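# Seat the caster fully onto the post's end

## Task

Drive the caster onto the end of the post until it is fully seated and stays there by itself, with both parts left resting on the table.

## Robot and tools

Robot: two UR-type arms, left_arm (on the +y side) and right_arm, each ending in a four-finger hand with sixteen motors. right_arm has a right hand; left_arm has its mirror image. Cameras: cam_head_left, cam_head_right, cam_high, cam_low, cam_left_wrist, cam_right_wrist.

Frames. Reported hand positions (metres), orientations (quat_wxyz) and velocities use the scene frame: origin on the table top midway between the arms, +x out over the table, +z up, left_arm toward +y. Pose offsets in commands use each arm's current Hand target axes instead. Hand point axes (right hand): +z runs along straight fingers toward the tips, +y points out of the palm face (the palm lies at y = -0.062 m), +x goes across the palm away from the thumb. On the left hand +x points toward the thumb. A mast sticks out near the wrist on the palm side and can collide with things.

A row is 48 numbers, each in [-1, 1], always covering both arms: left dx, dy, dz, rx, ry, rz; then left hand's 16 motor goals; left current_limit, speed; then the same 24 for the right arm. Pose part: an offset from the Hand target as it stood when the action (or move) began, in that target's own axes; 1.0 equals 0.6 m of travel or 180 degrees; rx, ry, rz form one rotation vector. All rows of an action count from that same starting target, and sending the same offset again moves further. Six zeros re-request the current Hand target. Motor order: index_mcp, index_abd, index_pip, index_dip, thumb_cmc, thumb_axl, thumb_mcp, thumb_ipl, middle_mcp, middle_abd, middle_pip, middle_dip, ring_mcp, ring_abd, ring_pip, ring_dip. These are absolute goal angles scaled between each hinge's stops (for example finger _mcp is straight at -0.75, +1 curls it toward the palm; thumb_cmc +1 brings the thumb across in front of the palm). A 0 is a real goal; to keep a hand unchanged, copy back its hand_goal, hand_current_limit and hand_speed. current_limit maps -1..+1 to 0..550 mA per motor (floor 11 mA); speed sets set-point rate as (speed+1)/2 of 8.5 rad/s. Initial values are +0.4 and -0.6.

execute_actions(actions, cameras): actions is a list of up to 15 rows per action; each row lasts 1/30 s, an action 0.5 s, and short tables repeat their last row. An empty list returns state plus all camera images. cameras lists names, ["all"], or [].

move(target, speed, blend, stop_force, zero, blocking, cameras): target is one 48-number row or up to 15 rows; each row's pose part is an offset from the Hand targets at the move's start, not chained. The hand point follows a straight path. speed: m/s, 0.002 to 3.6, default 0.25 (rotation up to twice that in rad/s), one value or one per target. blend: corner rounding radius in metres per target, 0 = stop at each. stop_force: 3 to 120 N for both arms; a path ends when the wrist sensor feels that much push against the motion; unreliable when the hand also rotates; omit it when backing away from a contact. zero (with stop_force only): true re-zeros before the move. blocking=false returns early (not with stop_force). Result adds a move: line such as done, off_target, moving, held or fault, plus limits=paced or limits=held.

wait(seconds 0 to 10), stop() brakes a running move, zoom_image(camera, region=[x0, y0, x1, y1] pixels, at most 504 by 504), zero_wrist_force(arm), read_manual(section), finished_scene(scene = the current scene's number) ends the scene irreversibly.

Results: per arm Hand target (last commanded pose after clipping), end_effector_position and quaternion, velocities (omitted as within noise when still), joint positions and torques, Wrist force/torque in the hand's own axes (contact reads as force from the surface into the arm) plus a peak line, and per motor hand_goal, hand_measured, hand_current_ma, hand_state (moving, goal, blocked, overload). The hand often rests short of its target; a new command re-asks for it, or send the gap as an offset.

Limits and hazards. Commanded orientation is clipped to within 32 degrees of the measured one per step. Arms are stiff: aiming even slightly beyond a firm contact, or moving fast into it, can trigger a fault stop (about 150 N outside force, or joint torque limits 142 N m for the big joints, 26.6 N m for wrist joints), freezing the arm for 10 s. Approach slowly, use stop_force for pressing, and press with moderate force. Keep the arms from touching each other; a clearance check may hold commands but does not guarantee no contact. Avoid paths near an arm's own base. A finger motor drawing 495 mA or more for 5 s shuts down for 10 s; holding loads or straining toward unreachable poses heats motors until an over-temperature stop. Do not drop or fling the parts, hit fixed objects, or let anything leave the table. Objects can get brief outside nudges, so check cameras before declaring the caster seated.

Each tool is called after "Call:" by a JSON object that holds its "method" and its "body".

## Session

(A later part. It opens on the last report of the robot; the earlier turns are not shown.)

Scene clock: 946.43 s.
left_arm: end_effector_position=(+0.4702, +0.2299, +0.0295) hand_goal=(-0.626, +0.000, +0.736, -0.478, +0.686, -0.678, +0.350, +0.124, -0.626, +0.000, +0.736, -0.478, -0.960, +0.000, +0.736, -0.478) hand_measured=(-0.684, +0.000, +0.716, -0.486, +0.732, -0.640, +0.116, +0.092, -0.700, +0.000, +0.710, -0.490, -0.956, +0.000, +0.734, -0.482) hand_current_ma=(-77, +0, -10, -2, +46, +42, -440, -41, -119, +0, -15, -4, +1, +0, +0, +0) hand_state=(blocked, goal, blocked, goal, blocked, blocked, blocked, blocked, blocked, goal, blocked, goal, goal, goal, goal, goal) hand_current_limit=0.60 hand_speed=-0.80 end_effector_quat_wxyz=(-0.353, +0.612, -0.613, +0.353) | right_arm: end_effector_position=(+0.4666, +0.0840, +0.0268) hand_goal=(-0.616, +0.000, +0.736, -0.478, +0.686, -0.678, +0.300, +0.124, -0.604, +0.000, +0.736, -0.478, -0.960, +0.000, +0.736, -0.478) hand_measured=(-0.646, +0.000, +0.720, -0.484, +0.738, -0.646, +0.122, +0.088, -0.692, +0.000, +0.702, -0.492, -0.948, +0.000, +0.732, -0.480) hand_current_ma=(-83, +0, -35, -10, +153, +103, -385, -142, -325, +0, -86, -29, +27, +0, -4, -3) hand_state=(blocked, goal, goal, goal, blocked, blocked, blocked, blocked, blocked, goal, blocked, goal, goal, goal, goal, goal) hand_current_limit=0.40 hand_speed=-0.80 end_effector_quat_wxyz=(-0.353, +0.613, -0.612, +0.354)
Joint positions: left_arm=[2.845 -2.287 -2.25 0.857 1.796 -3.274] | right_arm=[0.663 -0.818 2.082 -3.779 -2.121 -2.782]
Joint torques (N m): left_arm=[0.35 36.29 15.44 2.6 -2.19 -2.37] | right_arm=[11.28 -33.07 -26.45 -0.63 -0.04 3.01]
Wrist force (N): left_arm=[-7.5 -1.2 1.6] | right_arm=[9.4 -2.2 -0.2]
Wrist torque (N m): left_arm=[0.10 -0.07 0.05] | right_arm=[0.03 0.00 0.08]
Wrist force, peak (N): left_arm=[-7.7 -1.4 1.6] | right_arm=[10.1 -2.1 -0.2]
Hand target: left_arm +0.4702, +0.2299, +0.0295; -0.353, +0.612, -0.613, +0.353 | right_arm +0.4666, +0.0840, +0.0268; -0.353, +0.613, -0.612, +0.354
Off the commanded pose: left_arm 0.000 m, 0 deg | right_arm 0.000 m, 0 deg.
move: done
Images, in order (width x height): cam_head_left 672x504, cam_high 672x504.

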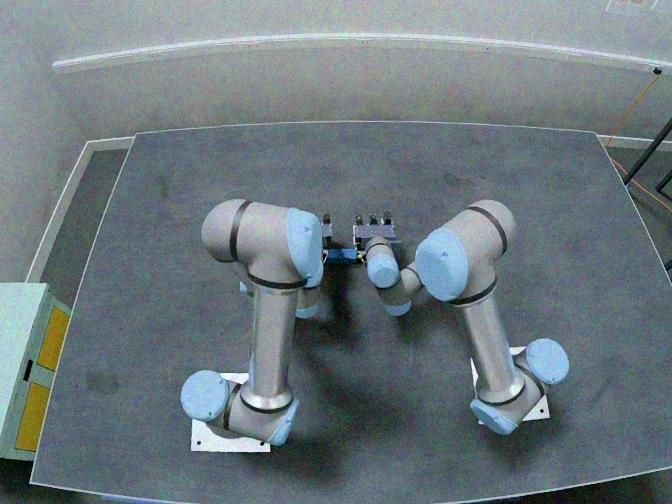

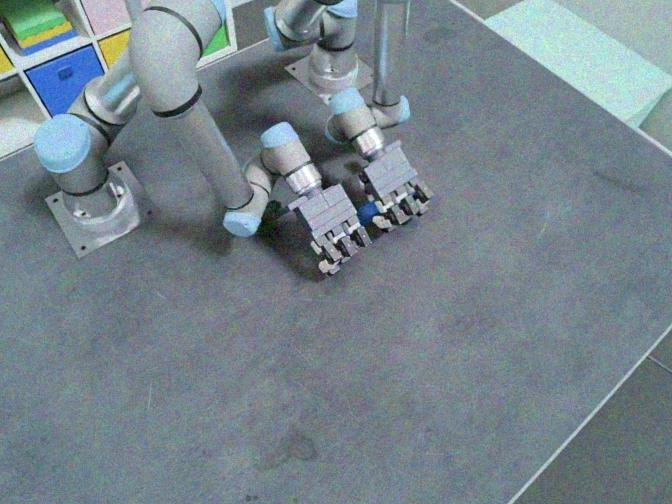

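Call:
{"method": "move", "body": {"target": [0,0,0,0,0,0,-0.626,0,0.737,-0.478,0.686,-0.677,0.35,0.124,-0.626,0,0.737,-0.478,-0.959,0,0.737,-0.478,0.6,-0.8,0,0,0,0,0,0,-0.959,0,0.737,-0.478,0.686,-0.677,-0.056,0.124,-0.959,0,0.737,-0.478,-0.959,0,0.737,-0.478,0.4,-0.8]}}

Call:
{"method": "move", "body": {"target": [[0,0,0,0,0,0,-0.626,0,0.737,-0.478,0.686,-0.677,0.35,0.124,-0.626,0,0.737,-0.478,-0.959,0,0.737,-0.478,0.6,-0.8,0,-0.12,-0.0693,0,0,0,-0.959,0,0.737,-0.478,0.686,-0.677,-0.056,0.124,-0.959,0,0.737,-0.478,-0.959,0,0.737,-0.478,0.4,-0.8],[0,0,0,0,0,0,-0.626,0,0.737,-0.478,0.686,-0.677,0.35,0.124,-0.626,0,0.737,-0.478,-0.959,0,0.737,-0.478,0.6,-0.8,0.3,-0.22,-0.1270,0,0,0,-0.959,0,0.737,-0.478,0.686,-0.677,-0.056,0.124,-0.959,0,0.737,-0.478,-0.959,0,0.737,-0.478,0.4,-0.8]], "speed": 0.2, "blend": 0.02, "cameras": ["all"]}}

Call:
{"method": "zoom_image", "body": {"camera": "cam_head_left", "region": [330, 240, 390, 280]}}

Call:
{"method": "zoom_image", "body": {"camera": "cam_head_right", "region": [335, 240, 395, 280]}}

Call:
{"method": "zoom_image", "body": {"camera": "cam_high", "region": [320, 190, 390, 250]}}

Call:
{"method": "zoom_image", "body": {"camera": "cam_low", "region": [320, 270, 400, 320]}}

Scene clock: 975.17 s.
left_arm: end_effector_position=(+0.4702, +0.2299, +0.0295) hand_goal=(-0.626, +0.000, +0.736, -0.478, +0.686, -0.678, +0.350, +0.124, -0.626, +0.000, +0.736, -0.478, -0.960, +0.000, +0.736, -0.478) hand_measured=(-0.684, +0.000, +0.714, -0.486, +0.730, -0.640, +0.116, +0.092, -0.696, +0.000, +0.710, -0.490, -0.956, +0.000, +0.734, -0.482) hand_current_ma=(-77, +0, -11, -2, +41, +42, -440, -41, -108, +0, -16, -4, +1, +0, +0, +0) hand_state=(blocked, goal, blocked, goal, blocked, blocked, blocked, blocked, blocked, goal, blocked, goal, goal, goal, goal, goal) hand_current_limit=0.60 hand_speed=-0.80 end_effector_quat_wxyz=(-0.353, +0.612, -0.613, +0.353) | right_arm: end_effector_position=(+0.4665, +0.0841, +0.0268) hand_goal=(-0.960, +0.000, +0.736, -0.478, +0.686, -0.678, -0.056, +0.124, -0.960, +0.000, +0.736, -0.478, -0.960, +0.000, +0.736, -0.478) hand_measured=(-0.942, +0.000, +0.732, -0.482, +0.688, -0.676, -0.052, +0.122, -0.942, +0.000, +0.732, -0.482, -0.948, +0.000, +0.732, -0.480) hand_current_ma=(+40, +0, -5, -5, +2, +3, +6, -4, +43, +0, -6, -5, +27, +0, -4, -3) hand_state=(goal, goal, goal, goal, goal, goal, goal, goal, goal, goal, goal, goal, goal, goal, goal, goal) hand_current_limit=0.40 hand_speed=-0.80 end_effector_quat_wxyz=(-0.353, +0.613, -0.612, +0.354)
Joint positions: left_arm=[2.845 -2.287 -2.25 0.857 1.796 -3.274] | right_arm=[0.663 -0.818 2.082 -3.779 -2.121 -2.782]
Joint torques (N m): left_arm=[0.84 36.66 15.32 3.89 -2.08 -0.21] | right_arm=[-2.67 -34.95 -20.01 -0.9 -0.34 -0.63]
Wrist force (N): left_arm=[-0.6 -4.1 0.9] | right_arm=[1.5 -0.2 0.5]
Wrist torque (N m): left_arm=[0.07 -0.03 -0.10] | right_arm=[0.06 -0.17 0.20]
Wrist force, peak (N): left_arm=[-7.9 -1.4 1.6] | right_arm=[10.1 -2.1 -0.2]
Hand target: left_arm +0.4702, +0.2299, +0.0295; -0.353, +0.612, -0.613, +0.353 | right_arm +0.4666, +0.0840, +0.0268; -0.353, +0.613, -0.612, +0.354
Off the commanded pose: left_arm 0.000 m, 0 deg | right_arm 0.000 m, 0 deg.
move: done

Scene clock: 977.23 s.
left_arm: end_effector_position=(+0.4702, +0.2299, +0.0295) hand_goal=(-0.626, +0.000, +0.736, -0.478, +0.686, -0.678, +0.350, +0.124, -0.626, +0.000, +0.736, -0.478, -0.960, +0.000, +0.736, -0.478) hand_measured=(-0.684, +0.000, +0.714, -0.486, +0.730, -0.640, +0.116, +0.092, -0.696, +0.000, +0.710, -0.490, -0.956, +0.000, +0.734, -0.482) hand_current_ma=(-77, +0, -11, -2, +41, +42, -440, -41, -108, +0, -16, -4, +1, +0, +0, +0) hand_state=(blocked, goal, blocked, goal, blocked, blocked, blocked, blocked, blocked, goal, blocked, goal, goal, goal, goal, goal) hand_current_limit=0.60 hand_speed=-0.80 end_effector_quat_wxyz=(-0.353, +0.612, -0.613, +0.353) | right_arm: end_effector_position=(+0.4666, -0.0957, +0.1795) hand_goal=(-0.960, +0.000, +0.736, -0.478, +0.686, -0.678, -0.056, +0.124, -0.960, +0.000, +0.736, -0.478, -0.960, +0.000, +0.736, -0.478) hand_measured=(-0.944, +0.000, +0.732, -0.482, +0.688, -0.676, -0.054, +0.122, -0.942, +0.000, +0.732, -0.482, -0.948, +0.000, +0.732, -0.480) hand_current_ma=(+38, +0, -5, -5, +1, +3, +5, -4, +41, +0, -5, -4, +27, +0, -4, -3) hand_state=(goal, goal, goal, goal, goal, goal, goal, goal, goal, goal, goal, goal, goal, goal, goal, goal) hand_current_limit=0.40 hand_speed=-0.80 end_effector_quat_wxyz=(-0.353, +0.613, -0.612, +0.354)
Joint positions: left_arm=[2.845 -2.287 -2.25 0.857 1.796 -3.274] | right_arm=[0.255 -1.389 2.408 -3.625 -1.778 -3.022]
Joint torques (N m): left_arm=[0.65 36.49 15.23 3.82 -2.1 1.15] | right_arm=[-6.94 -35.34 -0.56 -0.42 1.27 -2]
Wrist force (N): left_arm=[-0.5 -4.0 1.1] | right_arm=[0.9 -1.1 0.8]
Wrist torque (N m): left_arm=[0.06 -0.03 -0.09] | right_arm=[-0.08 -0.12 0.29]
Wrist force, peak (N): left_arm=[-0.5 -4.2 1.4] | right_arm=[1.7 -1.5 0.3]
Hand target: left_arm +0.4702, +0.2299, +0.0295; -0.353, +0.612, -0.613, +0.353 | right_arm +0.4666, -0.0957, +0.1795; -0.353, +0.613, -0.612, +0.354
Off the commanded pose: left_arm 0.000 m, 0 deg | right_arm 0.000 m, 0 deg.
move: done
camera_calibration:
cam_left_wrist: T_world_to_cam=[[0.322235, 0.792747, 0.517413, -0.380753], [-0.338313, -0.414036, 0.845055, 0.185626], [0.884143, -0.447354, 0.13478, -0.189374], [0, 0, 0, 1]] pos_world=[0.352925, 0.29398, 0.0656662]
cam_right_wrist: T_world_to_cam=[[-0.29377, 0.794702, -0.531176, 0.344254], [-0.363872, 0.420885, 0.830935, 0.0158623], [0.88391, 0.437384, 0.165527, -0.270294], [0, 0, 0, 1]] pos_world=[0.345819, -0.162033, 0.21442]

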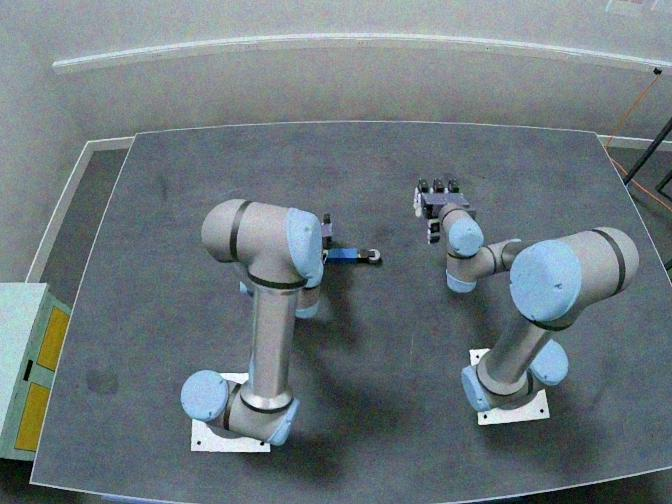

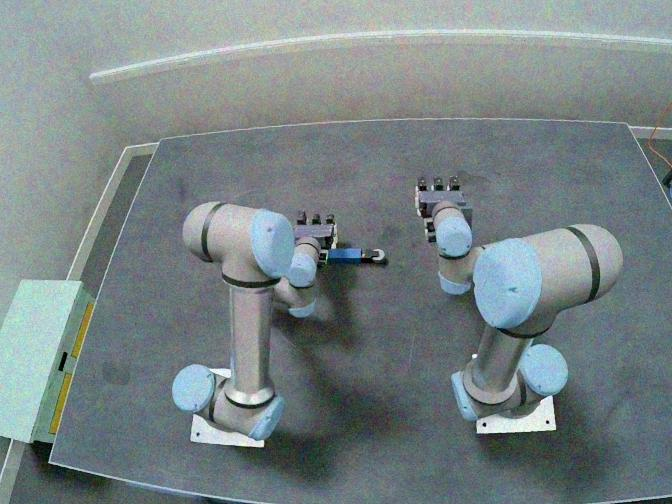

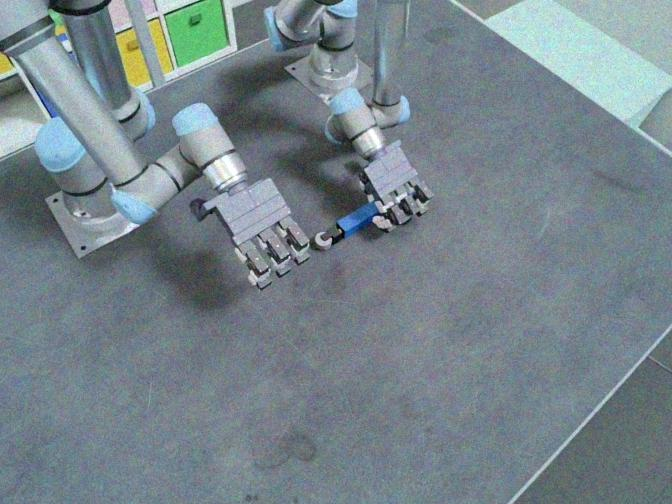

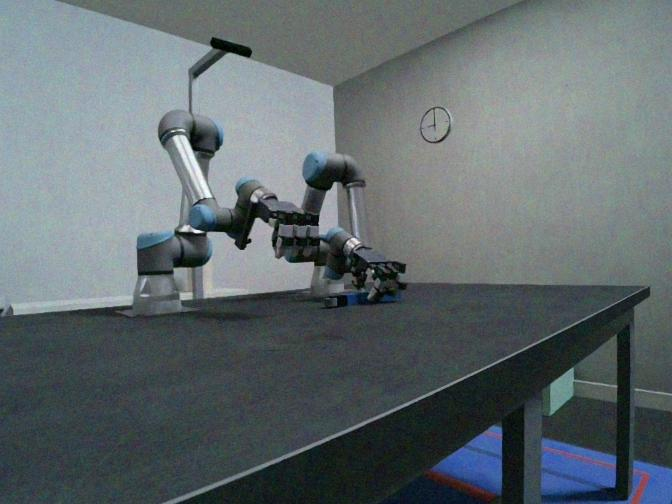

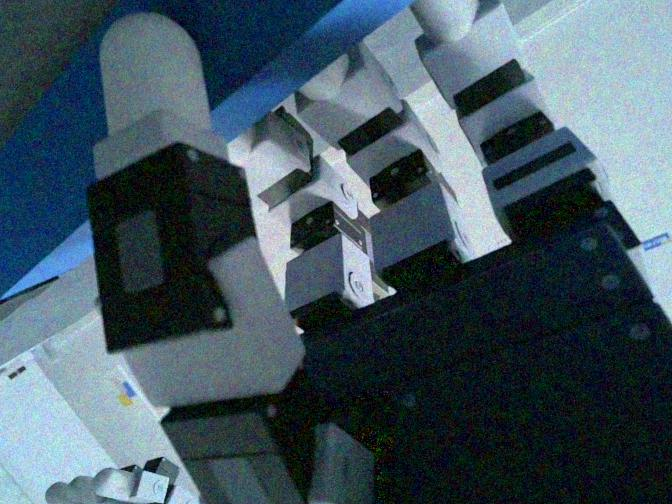

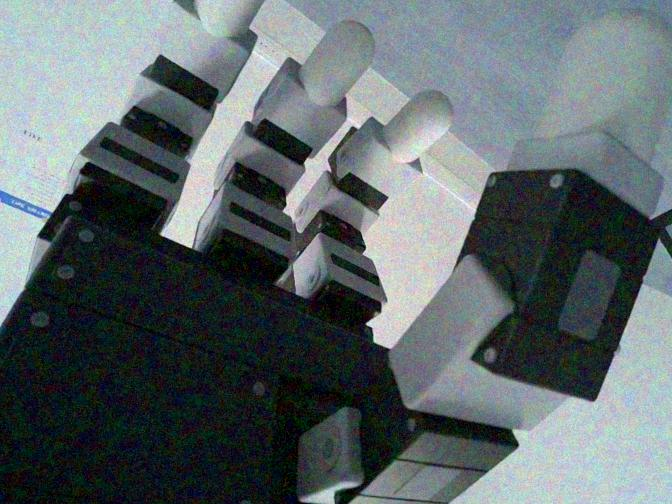

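Scaled by 8.400 from the camera's 672x504 image, which has a finer 960x720 frame.

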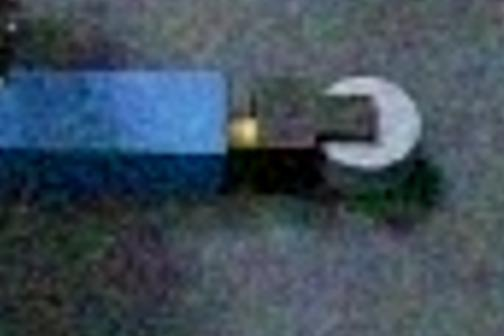

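Scaled by 8.400 from the camera's 672x504 image, which has a finer 960x720 frame.

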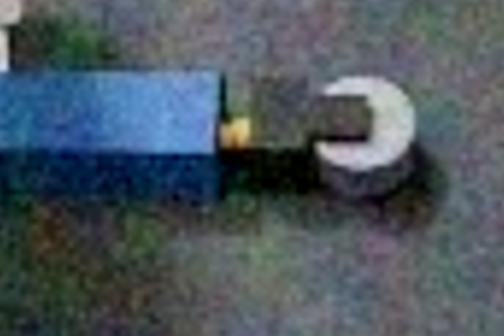

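Scaled by 7.200 from the camera's 672x504 image, which has a finer 960x720 frame.

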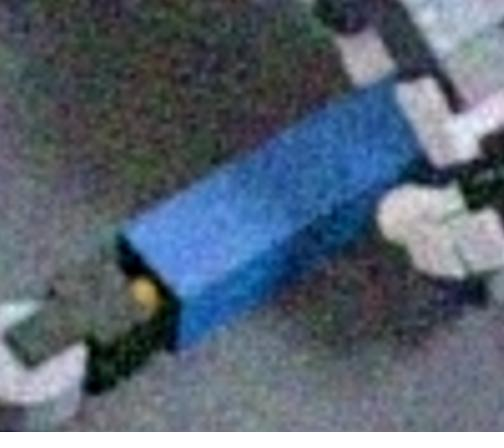

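Scaled by 6.300 from the camera's 672x504 image, which has a finer 960x720 frame.

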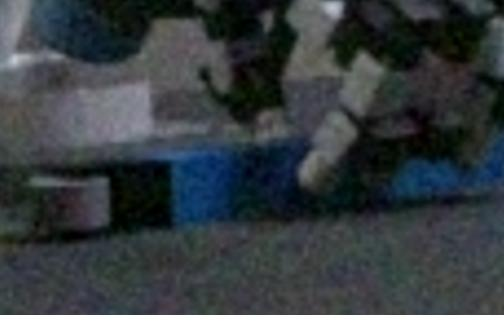

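Call:
{"method": "move", "body": {"target": [[0,0,0,0,0,0,-0.959,0,0.737,-0.478,0.686,-0.677,-0.056,0.124,-0.959,0,0.737,-0.478,-0.959,0,0.737,-0.478,0.4,-0.8,0,-0.1155,-0.0667,0,0,0,-0.753,0,0.883,0.609,0.686,-0.677,-0.056,0.124,-0.753,0,0.883,0.609,-0.753,0,0.883,0.609,0.4,-0.8],[0,0,0,0,0,0,-0.959,0,0.737,-0.478,0.686,-0.677,-0.056,0.124,-0.959,0,0.737,-0.478,-0.959,0,0.737,-0.478,0.4,-0.8,0.0572,-0.1488,-0.009,0,0,0.528,-0.753,0,0.883,0.609,0.686,-0.677,-0.056,0.124,-0.753,0,0.883,0.609,-0.753,0,0.883,0.609,0.4,-0.8],[0,0,0,0,0,0,-0.959,0,0.737,-0.478,0.686,-0.677,-0.056,0.124,-0.959,0,0.737,-0.478,-0.959,0,0.737,-0.478,0.4,-0.8,0.0572,-0.1488,-0.009,0,0.1305,0.9914,-0.753,0,0.883,0.609,0.686,-0.677,-0.056,0.124,-0.753,0,0.883,0.609,-0.753,0,0.883,0.609,0.4,-0.8]], "speed": 0.35, "blend": 0.02, "cameras": ["cam_head_left","cam_high","cam_low"]}}

Scene clock: 1041.27 s.
left_arm: end_effector_position=(+0.4702, +0.2299, +0.0295) hand_goal=(-0.960, +0.000, +0.736, -0.478, +0.686, -0.678, -0.056, +0.124, -0.960, +0.000, +0.736, -0.478, -0.960, +0.000, +0.736, -0.478) hand_measured=(-0.944, +0.000, +0.732, -0.482, +0.688, -0.676, -0.052, +0.122, -0.942, +0.000, +0.732, -0.482, -0.956, +0.000, +0.734, -0.482) hand_current_ma=(+8, +0, +0, +0, +0, +0, +1, +0, +9, +0, +0, +0, +1, +0, +0, +0) hand_state=(goal, goal, goal, goal, goal, goal, goal, goal, goal, goal, goal, goal, goal, goal, goal, goal) hand_current_limit=0.40 hand_speed=-0.80 end_effector_quat_wxyz=(-0.353, +0.612, -0.613, +0.353) | right_arm: end_effector_position=(+0.5066, -0.1299, +0.2596) hand_goal=(-0.754, +0.000, +0.882, +0.608, +0.686, -0.678, -0.056, +0.124, -0.754, +0.000, +0.882, +0.608, -0.754, +0.000, +0.882, +0.608) hand_measured=(-0.758, +0.000, +0.878, +0.606, +0.690, -0.676, -0.054, +0.124, -0.758, +0.000, +0.876, +0.606, -0.756, +0.000, +0.878, +0.606) hand_current_ma=(-5, +0, -7, -3, +6, +3, +5, -1, -5, +0, -8, -3, -4, +0, -6, -3) hand_state=(goal, goal, goal, goal, goal, goal, goal, goal, goal, goal, goal, goal, goal, goal, goal, goal) hand_current_limit=0.40 hand_speed=-0.80 end_effector_quat_wxyz=(+0.271, +0.653, +0.654, +0.270)
Joint positions: left_arm=[2.845 -2.287 -2.25 0.857 1.796 -3.274] | right_arm=[0.309 -1.493 2.489 -3.331 -1.777 0.208]
Joint torques (N m): left_arm=[0.55 35.75 15.72 3.88 -1.95 1.11] | right_arm=[6.86 -30.71 -29.01 -0.69 -2.33 2.19]
Wrist force (N): left_arm=[-0.3 -1.7 1.3] | right_arm=[0.7 3.0 -1.1]
Wrist torque (N m): left_arm=[0.09 -0.02 -0.05] | right_arm=[0.44 -0.10 -0.02]
Wrist force, peak (N): left_arm=[-0.4 -4.3 1.0] | right_arm=[0.6 3.2 -1.4]
Hand target: left_arm +0.4702, +0.2299, +0.0295; -0.353, +0.612, -0.613, +0.353 | right_arm +0.5066, -0.1299, +0.2596; +0.271, +0.653, +0.654, +0.270
Off the commanded pose: left_arm 0.000 m, 0 deg | right_arm 0.000 m, 0 deg.
move: done; blend cut to 0 m at target 1
Images, in order (width x height): cam_head_left 672x504, cam_high 672x504, cam_low 672x504.

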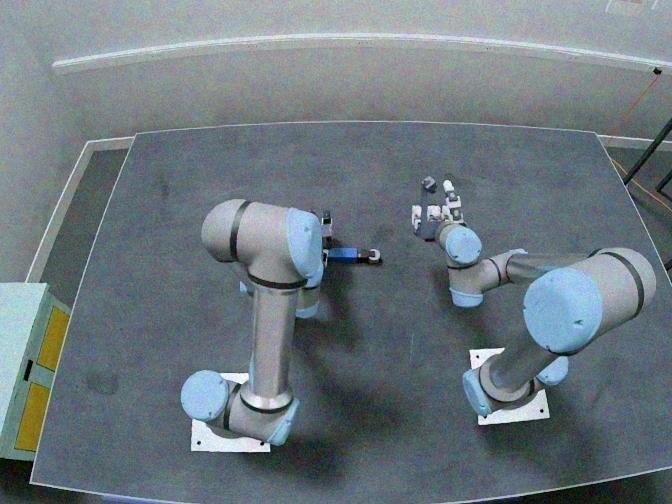

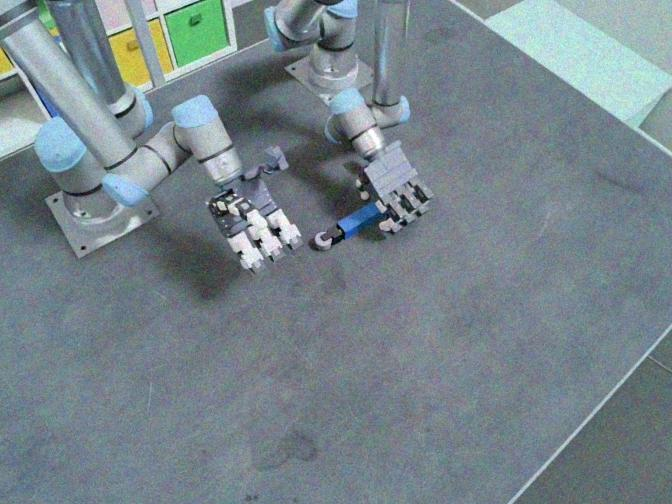

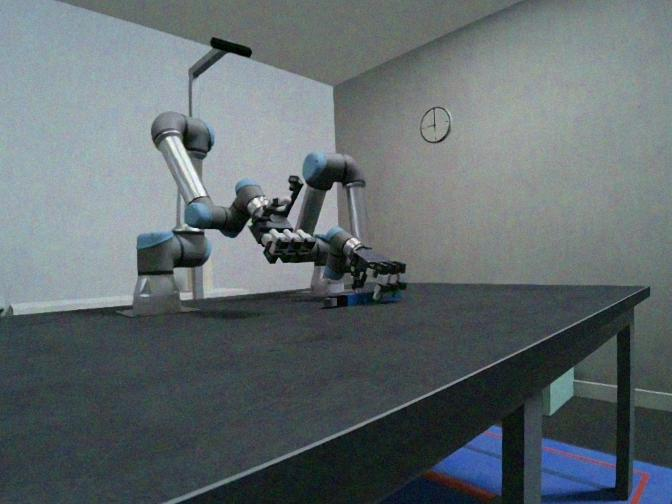

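Call:
{"method": "move", "body": {"target": [[0,-0.2454,-0.1417,0,0,0,-0.959,0,0.737,-0.478,0.686,-0.677,-0.056,0.124,-0.959,0,0.737,-0.478,-0.959,0,0.737,-0.478,0.4,-0.6,0,-0.08,0.08,0,0,0,-0.753,0,0.883,0.609,0.686,-0.677,-0.056,0.124,-0.753,0,0.883,0.609,-0.753,0,0.883,0.609,0.4,-0.8],[-0.45,-0.3516,-0.1262,0,0,0.528,-0.753,0,0.883,0.609,0.686,-0.677,-0.056,0.124,-0.753,0,0.883,0.609,-0.753,0,0.883,0.609,0.4,-0.6,0,-0.1591,0.1591,0,0,0,-0.753,0,0.883,0.609,0.686,-0.677,-0.056,0.124,-0.753,0,0.883,0.609,-0.753,0,0.883,0.609,0.4,-0.8],[-0.45,-0.3516,-0.1262,0,0.1305,0.9914,-0.753,0,0.883,0.609,0.686,-0.677,-0.056,0.124,-0.753,0,0.883,0.609,-0.753,0,0.883,0.609,0.4,-0.6,0,-0.1591,0.1591,0,0,0,-0.753,0,0.883,0.609,0.686,-0.677,-0.056,0.124,-0.753,0,0.883,0.609,-0.753,0,0.883,0.609,0.4,-0.8]], "speed": 0.35, "blend": 0.02, "cameras": ["all"]}}

Call:
{"method": "zoom_image", "body": {"camera": "cam_low", "region": [240, 230, 400, 330]}}

Call:
{"method": "zoom_image", "body": {"camera": "cam_high", "region": [200, 120, 460, 300]}}

Scene clock: 1066.00 s.
left_arm: end_effector_position=(+0.5102, +0.4998, +0.2502) hand_goal=(-0.754, +0.000, +0.882, +0.608, +0.686, -0.678, -0.056, +0.124, -0.754, +0.000, +0.882, +0.608, -0.754, +0.000, +0.882, +0.608) hand_measured=(-0.758, +0.000, +0.878, +0.606, +0.684, -0.678, -0.054, +0.124, -0.758, +0.000, +0.878, +0.606, -0.758, +0.000, +0.878, +0.606) hand_current_ma=(-1, +0, -1, +0, +0, +0, +0, +0, -1, +0, -1, +0, -1, +0, -1, +0) hand_state=(goal, goal, goal, goal, goal, goal, goal, goal, goal, goal, goal, goal, goal, goal, goal, goal) hand_current_limit=0.40 hand_speed=-0.60 end_effector_quat_wxyz=(+0.270, +0.653, +0.653, +0.271) | right_arm: end_effector_position=(+0.5066, -0.1301, +0.1246) hand_goal=(-0.754, +0.000, +0.882, +0.608, +0.686, -0.678, -0.056, +0.124, -0.754, +0.000, +0.882, +0.608, -0.754, +0.000, +0.882, +0.608) hand_measured=(-0.758, +0.000, +0.878, +0.606, +0.690, -0.676, -0.054, +0.124, -0.758, +0.000, +0.876, +0.606, -0.758, +0.000, +0.878, +0.606) hand_current_ma=(-5, +0, -7, -3, +6, +3, +5, -1, -6, +0, -8, -3, -4, +0, -6, -3) hand_state=(goal, goal, goal, goal, goal, goal, goal, goal, goal, goal, goal, goal, goal, goal, goal, goal) hand_current_limit=0.40 hand_speed=-0.80 end_effector_quat_wxyz=(+0.271, +0.653, +0.654, +0.270)
Joint positions: left_arm=[3.508 -1.625 -2.553 0.209 1.291 0.292] | right_arm=[0.308 -0.975 2.526 -3.886 -1.777 0.208]
Joint torques (N m): left_arm=[7.82 21.64 26.74 1.59 -2.79 1.4] | right_arm=[-6.74 -21.3 -18.63 -5.95 1.11 -2.23]
Wrist force (N): left_arm=[0.3 0.3 -0.1] | right_arm=[0.5 2.7 -1.4]
Wrist torque (N m): left_arm=[0.03 -0.11 -0.11] | right_arm=[0.41 -0.06 0.06]
Wrist force, peak (N): left_arm=[0.0 -3.4 0.6] | right_arm=[0.4 3.5 -1.6]
Hand target: left_arm +0.5102, +0.4998, +0.2502; +0.270, +0.653, +0.653, +0.271 | right_arm +0.5066, -0.1301, +0.1246; +0.271, +0.653, +0.654, +0.270
Off the commanded pose: left_arm 0.000 m, 0 deg | right_arm 0.000 m, 0 deg.
move: done; blend cut to 0 m at target 2
camera_calibration:
cam_left_wrist: T_world_to_cam=[[-0.416397, -0.792941, -0.444813, 0.68826], [-0.903962, 0.41343, 0.109218, 0.183551], [0.0972959, 0.447572, -0.888939, 0.0765116], [0, 0, 0, 1]] pos_world=[0.445068, 0.43562, 0.354115]
cam_right_wrist: T_world_to_cam=[[0.436258, -0.794671, 0.42211, -0.341225], [-0.897157, -0.420212, 0.136129, 0.337757], [0.069198, -0.438087, -0.896265, 0.149668], [0, 0, 0, 1]] pos_world=[0.441526, -0.0636641, 0.232198]

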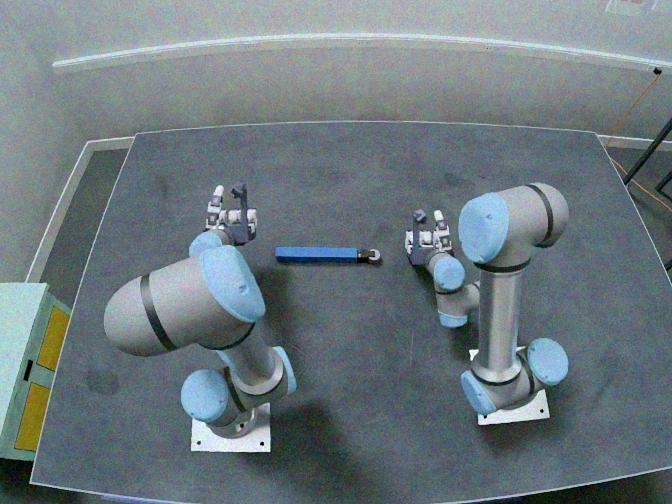

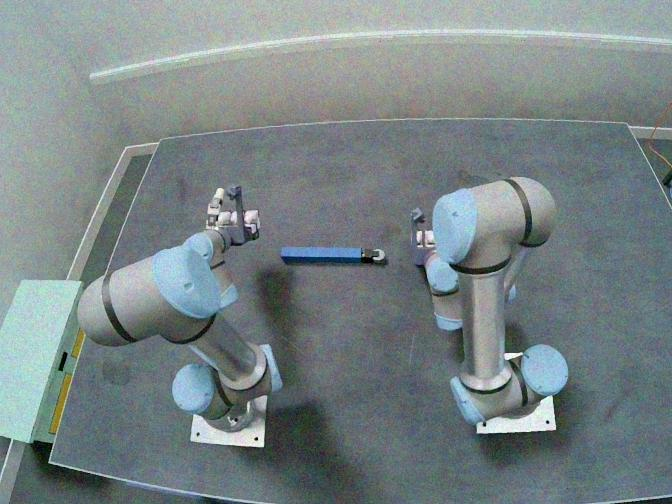

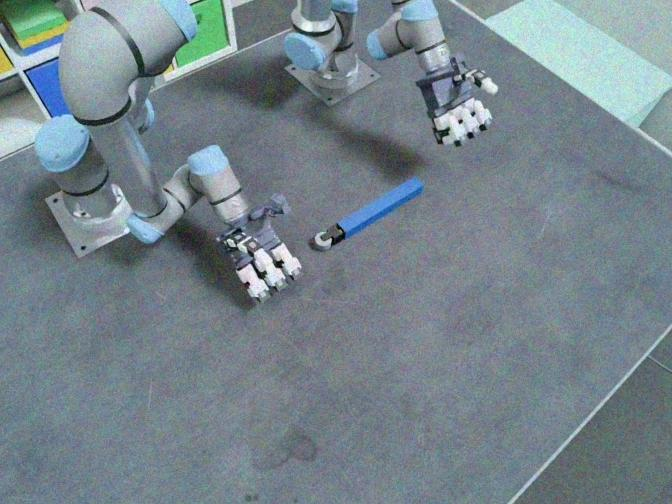

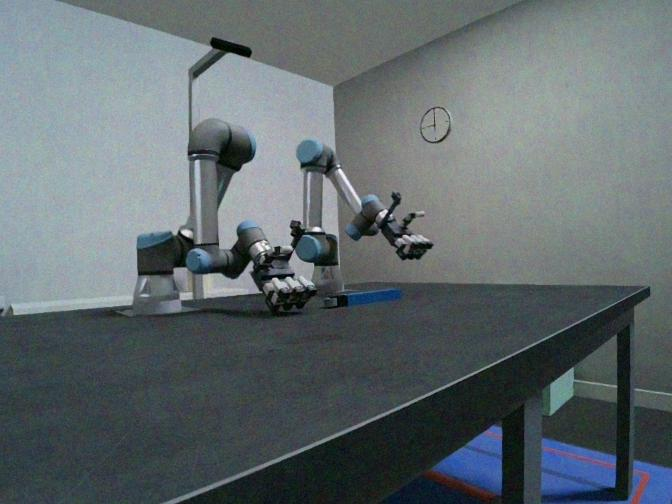

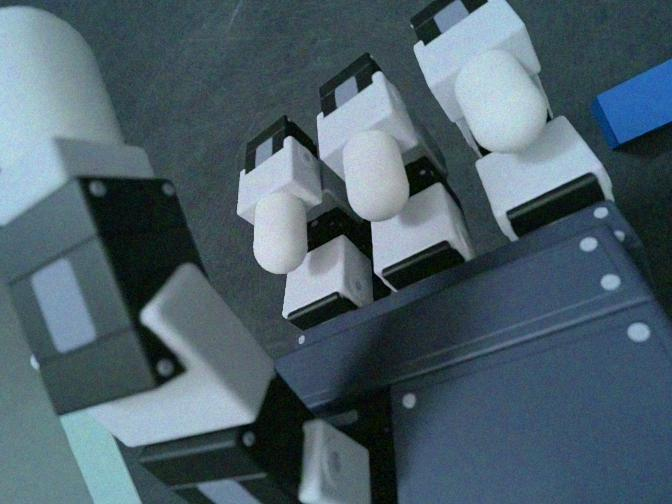

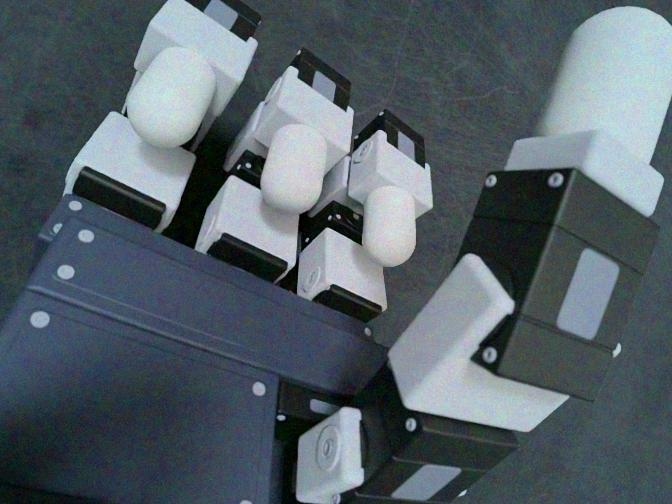

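Scaled by 3.150 from the camera's 672x504 image, which has a finer 960x720 frame.

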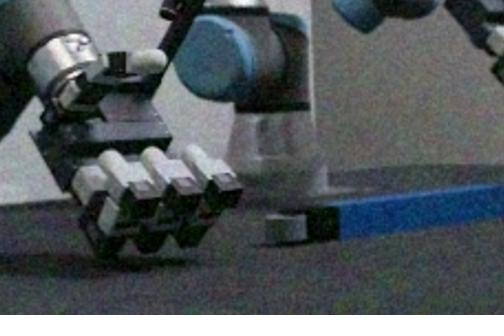

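Scaled by 1.938 from the camera's 672x504 image, which has a finer 960x720 frame.

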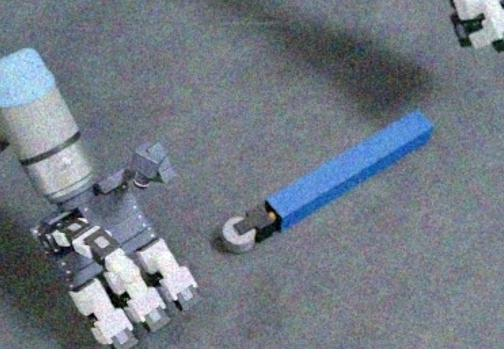

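Call:
{"method": "zoom_image", "body": {"camera": "cam_head_left", "region": [260, 200, 480, 300]}}

Call:
{"method": "zoom_image", "body": {"camera": "cam_head_right", "region": [260, 200, 480, 300]}}

Call:
{"method": "zoom_image", "body": {"camera": "cam_high", "region": [300, 220, 360, 260]}}

Scaled by 2.291 from the camera's 672x504 image, which has a finer 960x720 frame.

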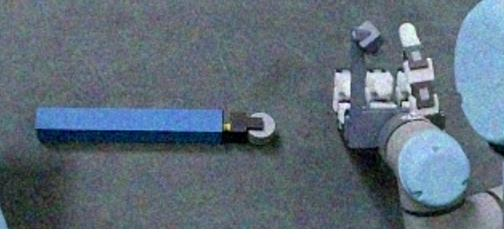

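Scaled by 2.291 from the camera's 672x504 image, which has a finer 960x720 frame.

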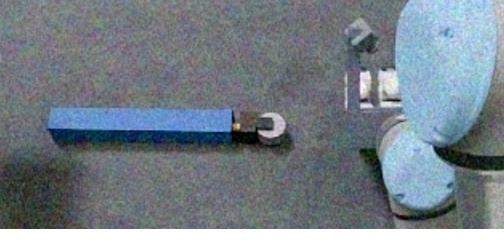

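Scaled by 8.400 from the camera's 672x504 image, which has a finer 960x720 frame.

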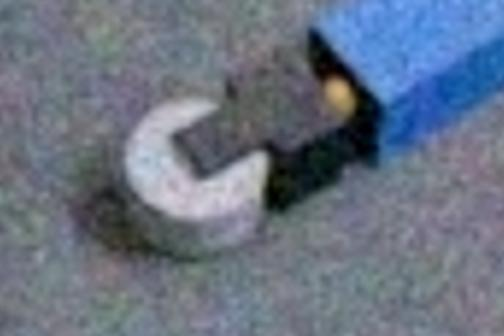

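Call:
{"method": "move", "body": {"target": [[0,-0.1442,0.1673,0,-0.0106,0.0106,-0.753,0,0.883,0.609,0.686,-0.677,-0.056,0.124,-0.753,0,0.883,0.609,-0.753,0,0.883,0.609,0.4,-0.8,0,-0.0144,0.0012,0,-0.0106,0.0106,-0.753,0,0.883,0.609,0.686,-0.677,-0.056,0.124,-0.753,0,0.883,0.609,-0.753,0,0.883,0.609,0.4,-0.8],[-0.05,-0.1442,0.1673,0,-0.0106,0.0106,-0.753,0,0.883,0.609,0.686,-0.677,-0.056,0.124,-0.753,0,0.883,0.609,-0.753,0,0.883,0.609,0.4,-0.8,0.1,-0.0144,0.0012,0,-0.0106,0.0106,-0.753,0,0.883,0.609,0.686,-0.677,-0.056,0.124,-0.753,0,0.883,0.609,-0.753,0,0.883,0.609,0.4,-0.8]], "speed": 0.08, "stop_force": 12, "cameras": ["all"]}}

Call:
{"method": "zoom_image", "body": {"camera": "cam_low", "region": [260, 230, 420, 330]}}

Call:
{"method": "zoom_image", "body": {"camera": "cam_high", "region": [220, 120, 460, 300]}}

Call:
{"method": "zoom_image", "body": {"camera": "cam_head_left", "region": [240, 200, 420, 300]}}

Scene clock: 1114.73 s.
left_arm: end_effector_position=(+0.5199, +0.4698, +0.1180) hand_goal=(-0.754, +0.000, +0.882, +0.608, +0.686, -0.678, -0.056, +0.124, -0.754, +0.000, +0.882, +0.608, -0.754, +0.000, +0.882, +0.608) hand_measured=(-0.758, +0.000, +0.878, +0.606, +0.684, -0.678, -0.054, +0.124, -0.758, +0.000, +0.878, +0.606, -0.758, +0.000, +0.878, +0.606) hand_current_ma=(-1, +0, -1, +0, +0, +0, +0, +0, -1, +0, -1, +0, -1, +0, -1, +0) hand_state=(goal, goal, goal, goal, goal, goal, goal, goal, goal, goal, goal, goal, goal, goal, goal, goal) hand_current_limit=0.40 hand_speed=-0.80 end_effector_quat_wxyz=(+0.277, +0.669, +0.638, +0.264) | right_arm: end_effector_position=(+0.5010, -0.0701, +0.1178) hand_goal=(-0.754, +0.000, +0.882, +0.608, +0.686, -0.678, -0.056, +0.124, -0.754, +0.000, +0.882, +0.608, -0.754, +0.000, +0.882, +0.608) hand_measured=(-0.758, +0.000, +0.878, +0.606, +0.690, -0.676, -0.054, +0.124, -0.758, +0.000, +0.876, +0.606, -0.758, +0.000, +0.878, +0.606) hand_current_ma=(-5, +0, -7, -3, +5, +3, +5, -1, -6, +0, -8, -3, -4, +0, -6, -3) hand_state=(goal, goal, goal, goal, goal, goal, goal, goal, goal, goal, goal, goal, goal, goal, goal, goal) hand_current_limit=0.40 hand_speed=-0.80 end_effector_quat_wxyz=(+0.277, +0.668, +0.638, +0.264)
Joint positions: left_arm=[3.437 -2.189 -2.555 0.78 1.307 0.274] | right_arm=[0.503 -0.953 2.408 -3.737 -1.94 0.395]
Joint torques (N m): left_arm=[-8.66 18.68 15.78 4.99 2.45 -2.05] | right_arm=[8.13 -25.02 -20.82 -0.78 -2.36 2.21]
Wrist force (N): left_arm=[0.2 0.3 -0.2] | right_arm=[0.7 3.0 -1.2]
Wrist torque (N m): left_arm=[0.05 -0.10 0.04] | right_arm=[0.48 -0.08 0.04]
Wrist force, peak (N): left_arm=[0.3 1.0 -0.6] | right_arm=[1.1 3.3 -1.6]
Hand target: left_arm +0.5199, +0.4698, +0.1180; +0.277, +0.669, +0.638, +0.264 | right_arm +0.5010, -0.0701, +0.1178; +0.277, +0.668, +0.638, +0.264
Off the commanded pose: left_arm 0.000 m, 0 deg | right_arm 0.000 m, 0 deg.
move: done
camera_calibration:
cam_left_wrist: T_world_to_cam=[[-0.453365, -0.772367, -0.44487, 0.619357], [-0.883439, 0.455626, 0.109268, 0.188706], [0.118299, 0.442554, -0.888904, -0.0371233], [0, 0, 0, 1]] pos_world=[0.451897, 0.40882, 0.221915]
cam_right_wrist: T_world_to_cam=[[0.398335, -0.814339, 0.422115, -0.270617], [-0.915954, -0.377514, 0.136058, 0.371322], [0.0485571, -0.440835, -0.896274, 0.1804], [0, 0, 0, 1]] pos_world=[0.43915, -0.000668345, 0.225398]

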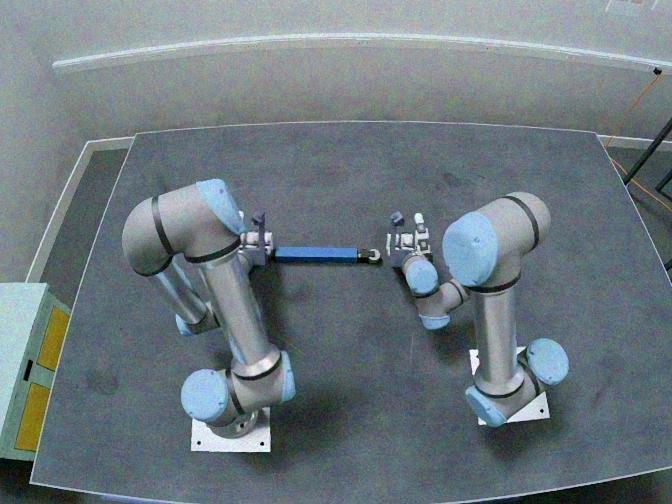

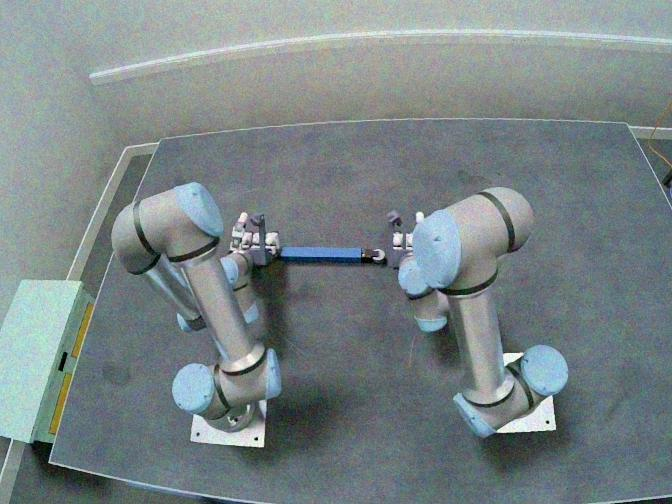

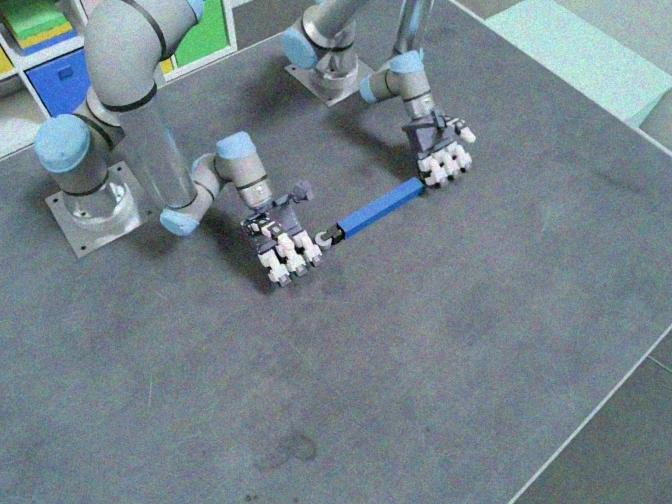

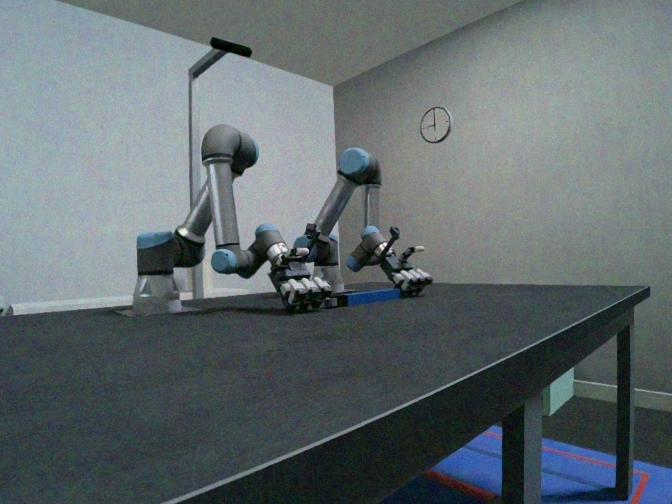

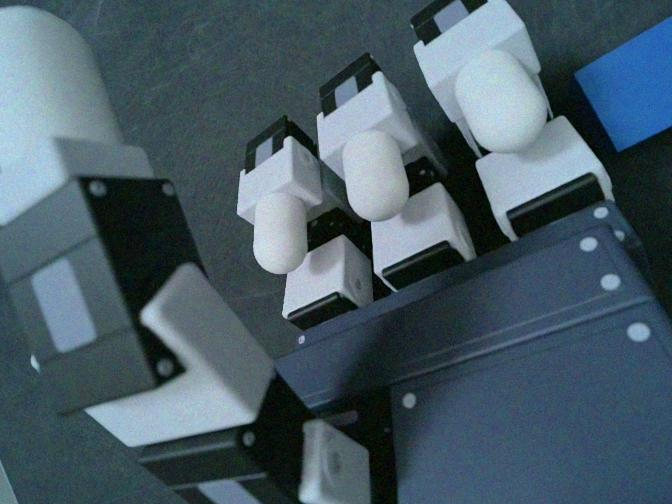

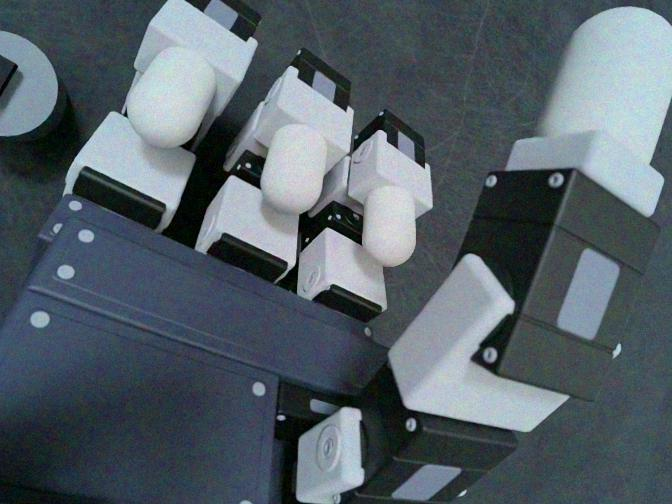

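Scaled by 3.150 from the camera's 672x504 image, which has a finer 960x720 frame.

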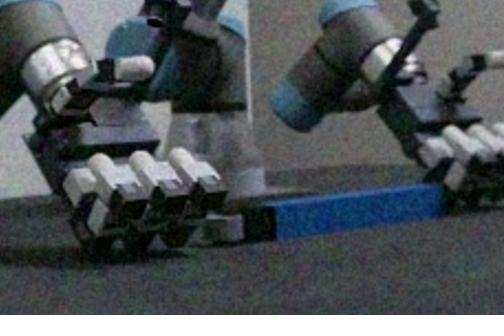

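Scaled by 2.100 from the camera's 672x504 image, which has a finer 960x720 frame.

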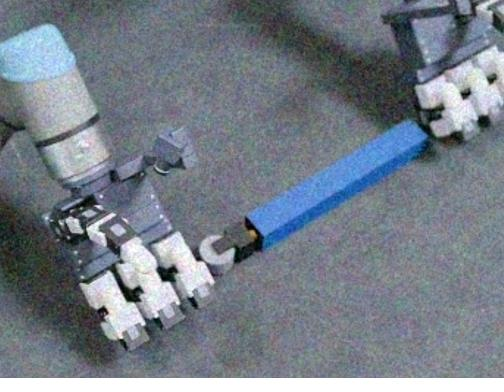

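Scaled by 2.800 from the camera's 672x504 image, which has a finer 960x720 frame.

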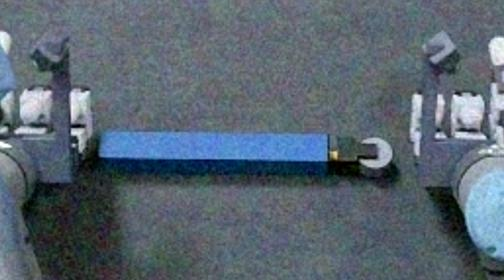

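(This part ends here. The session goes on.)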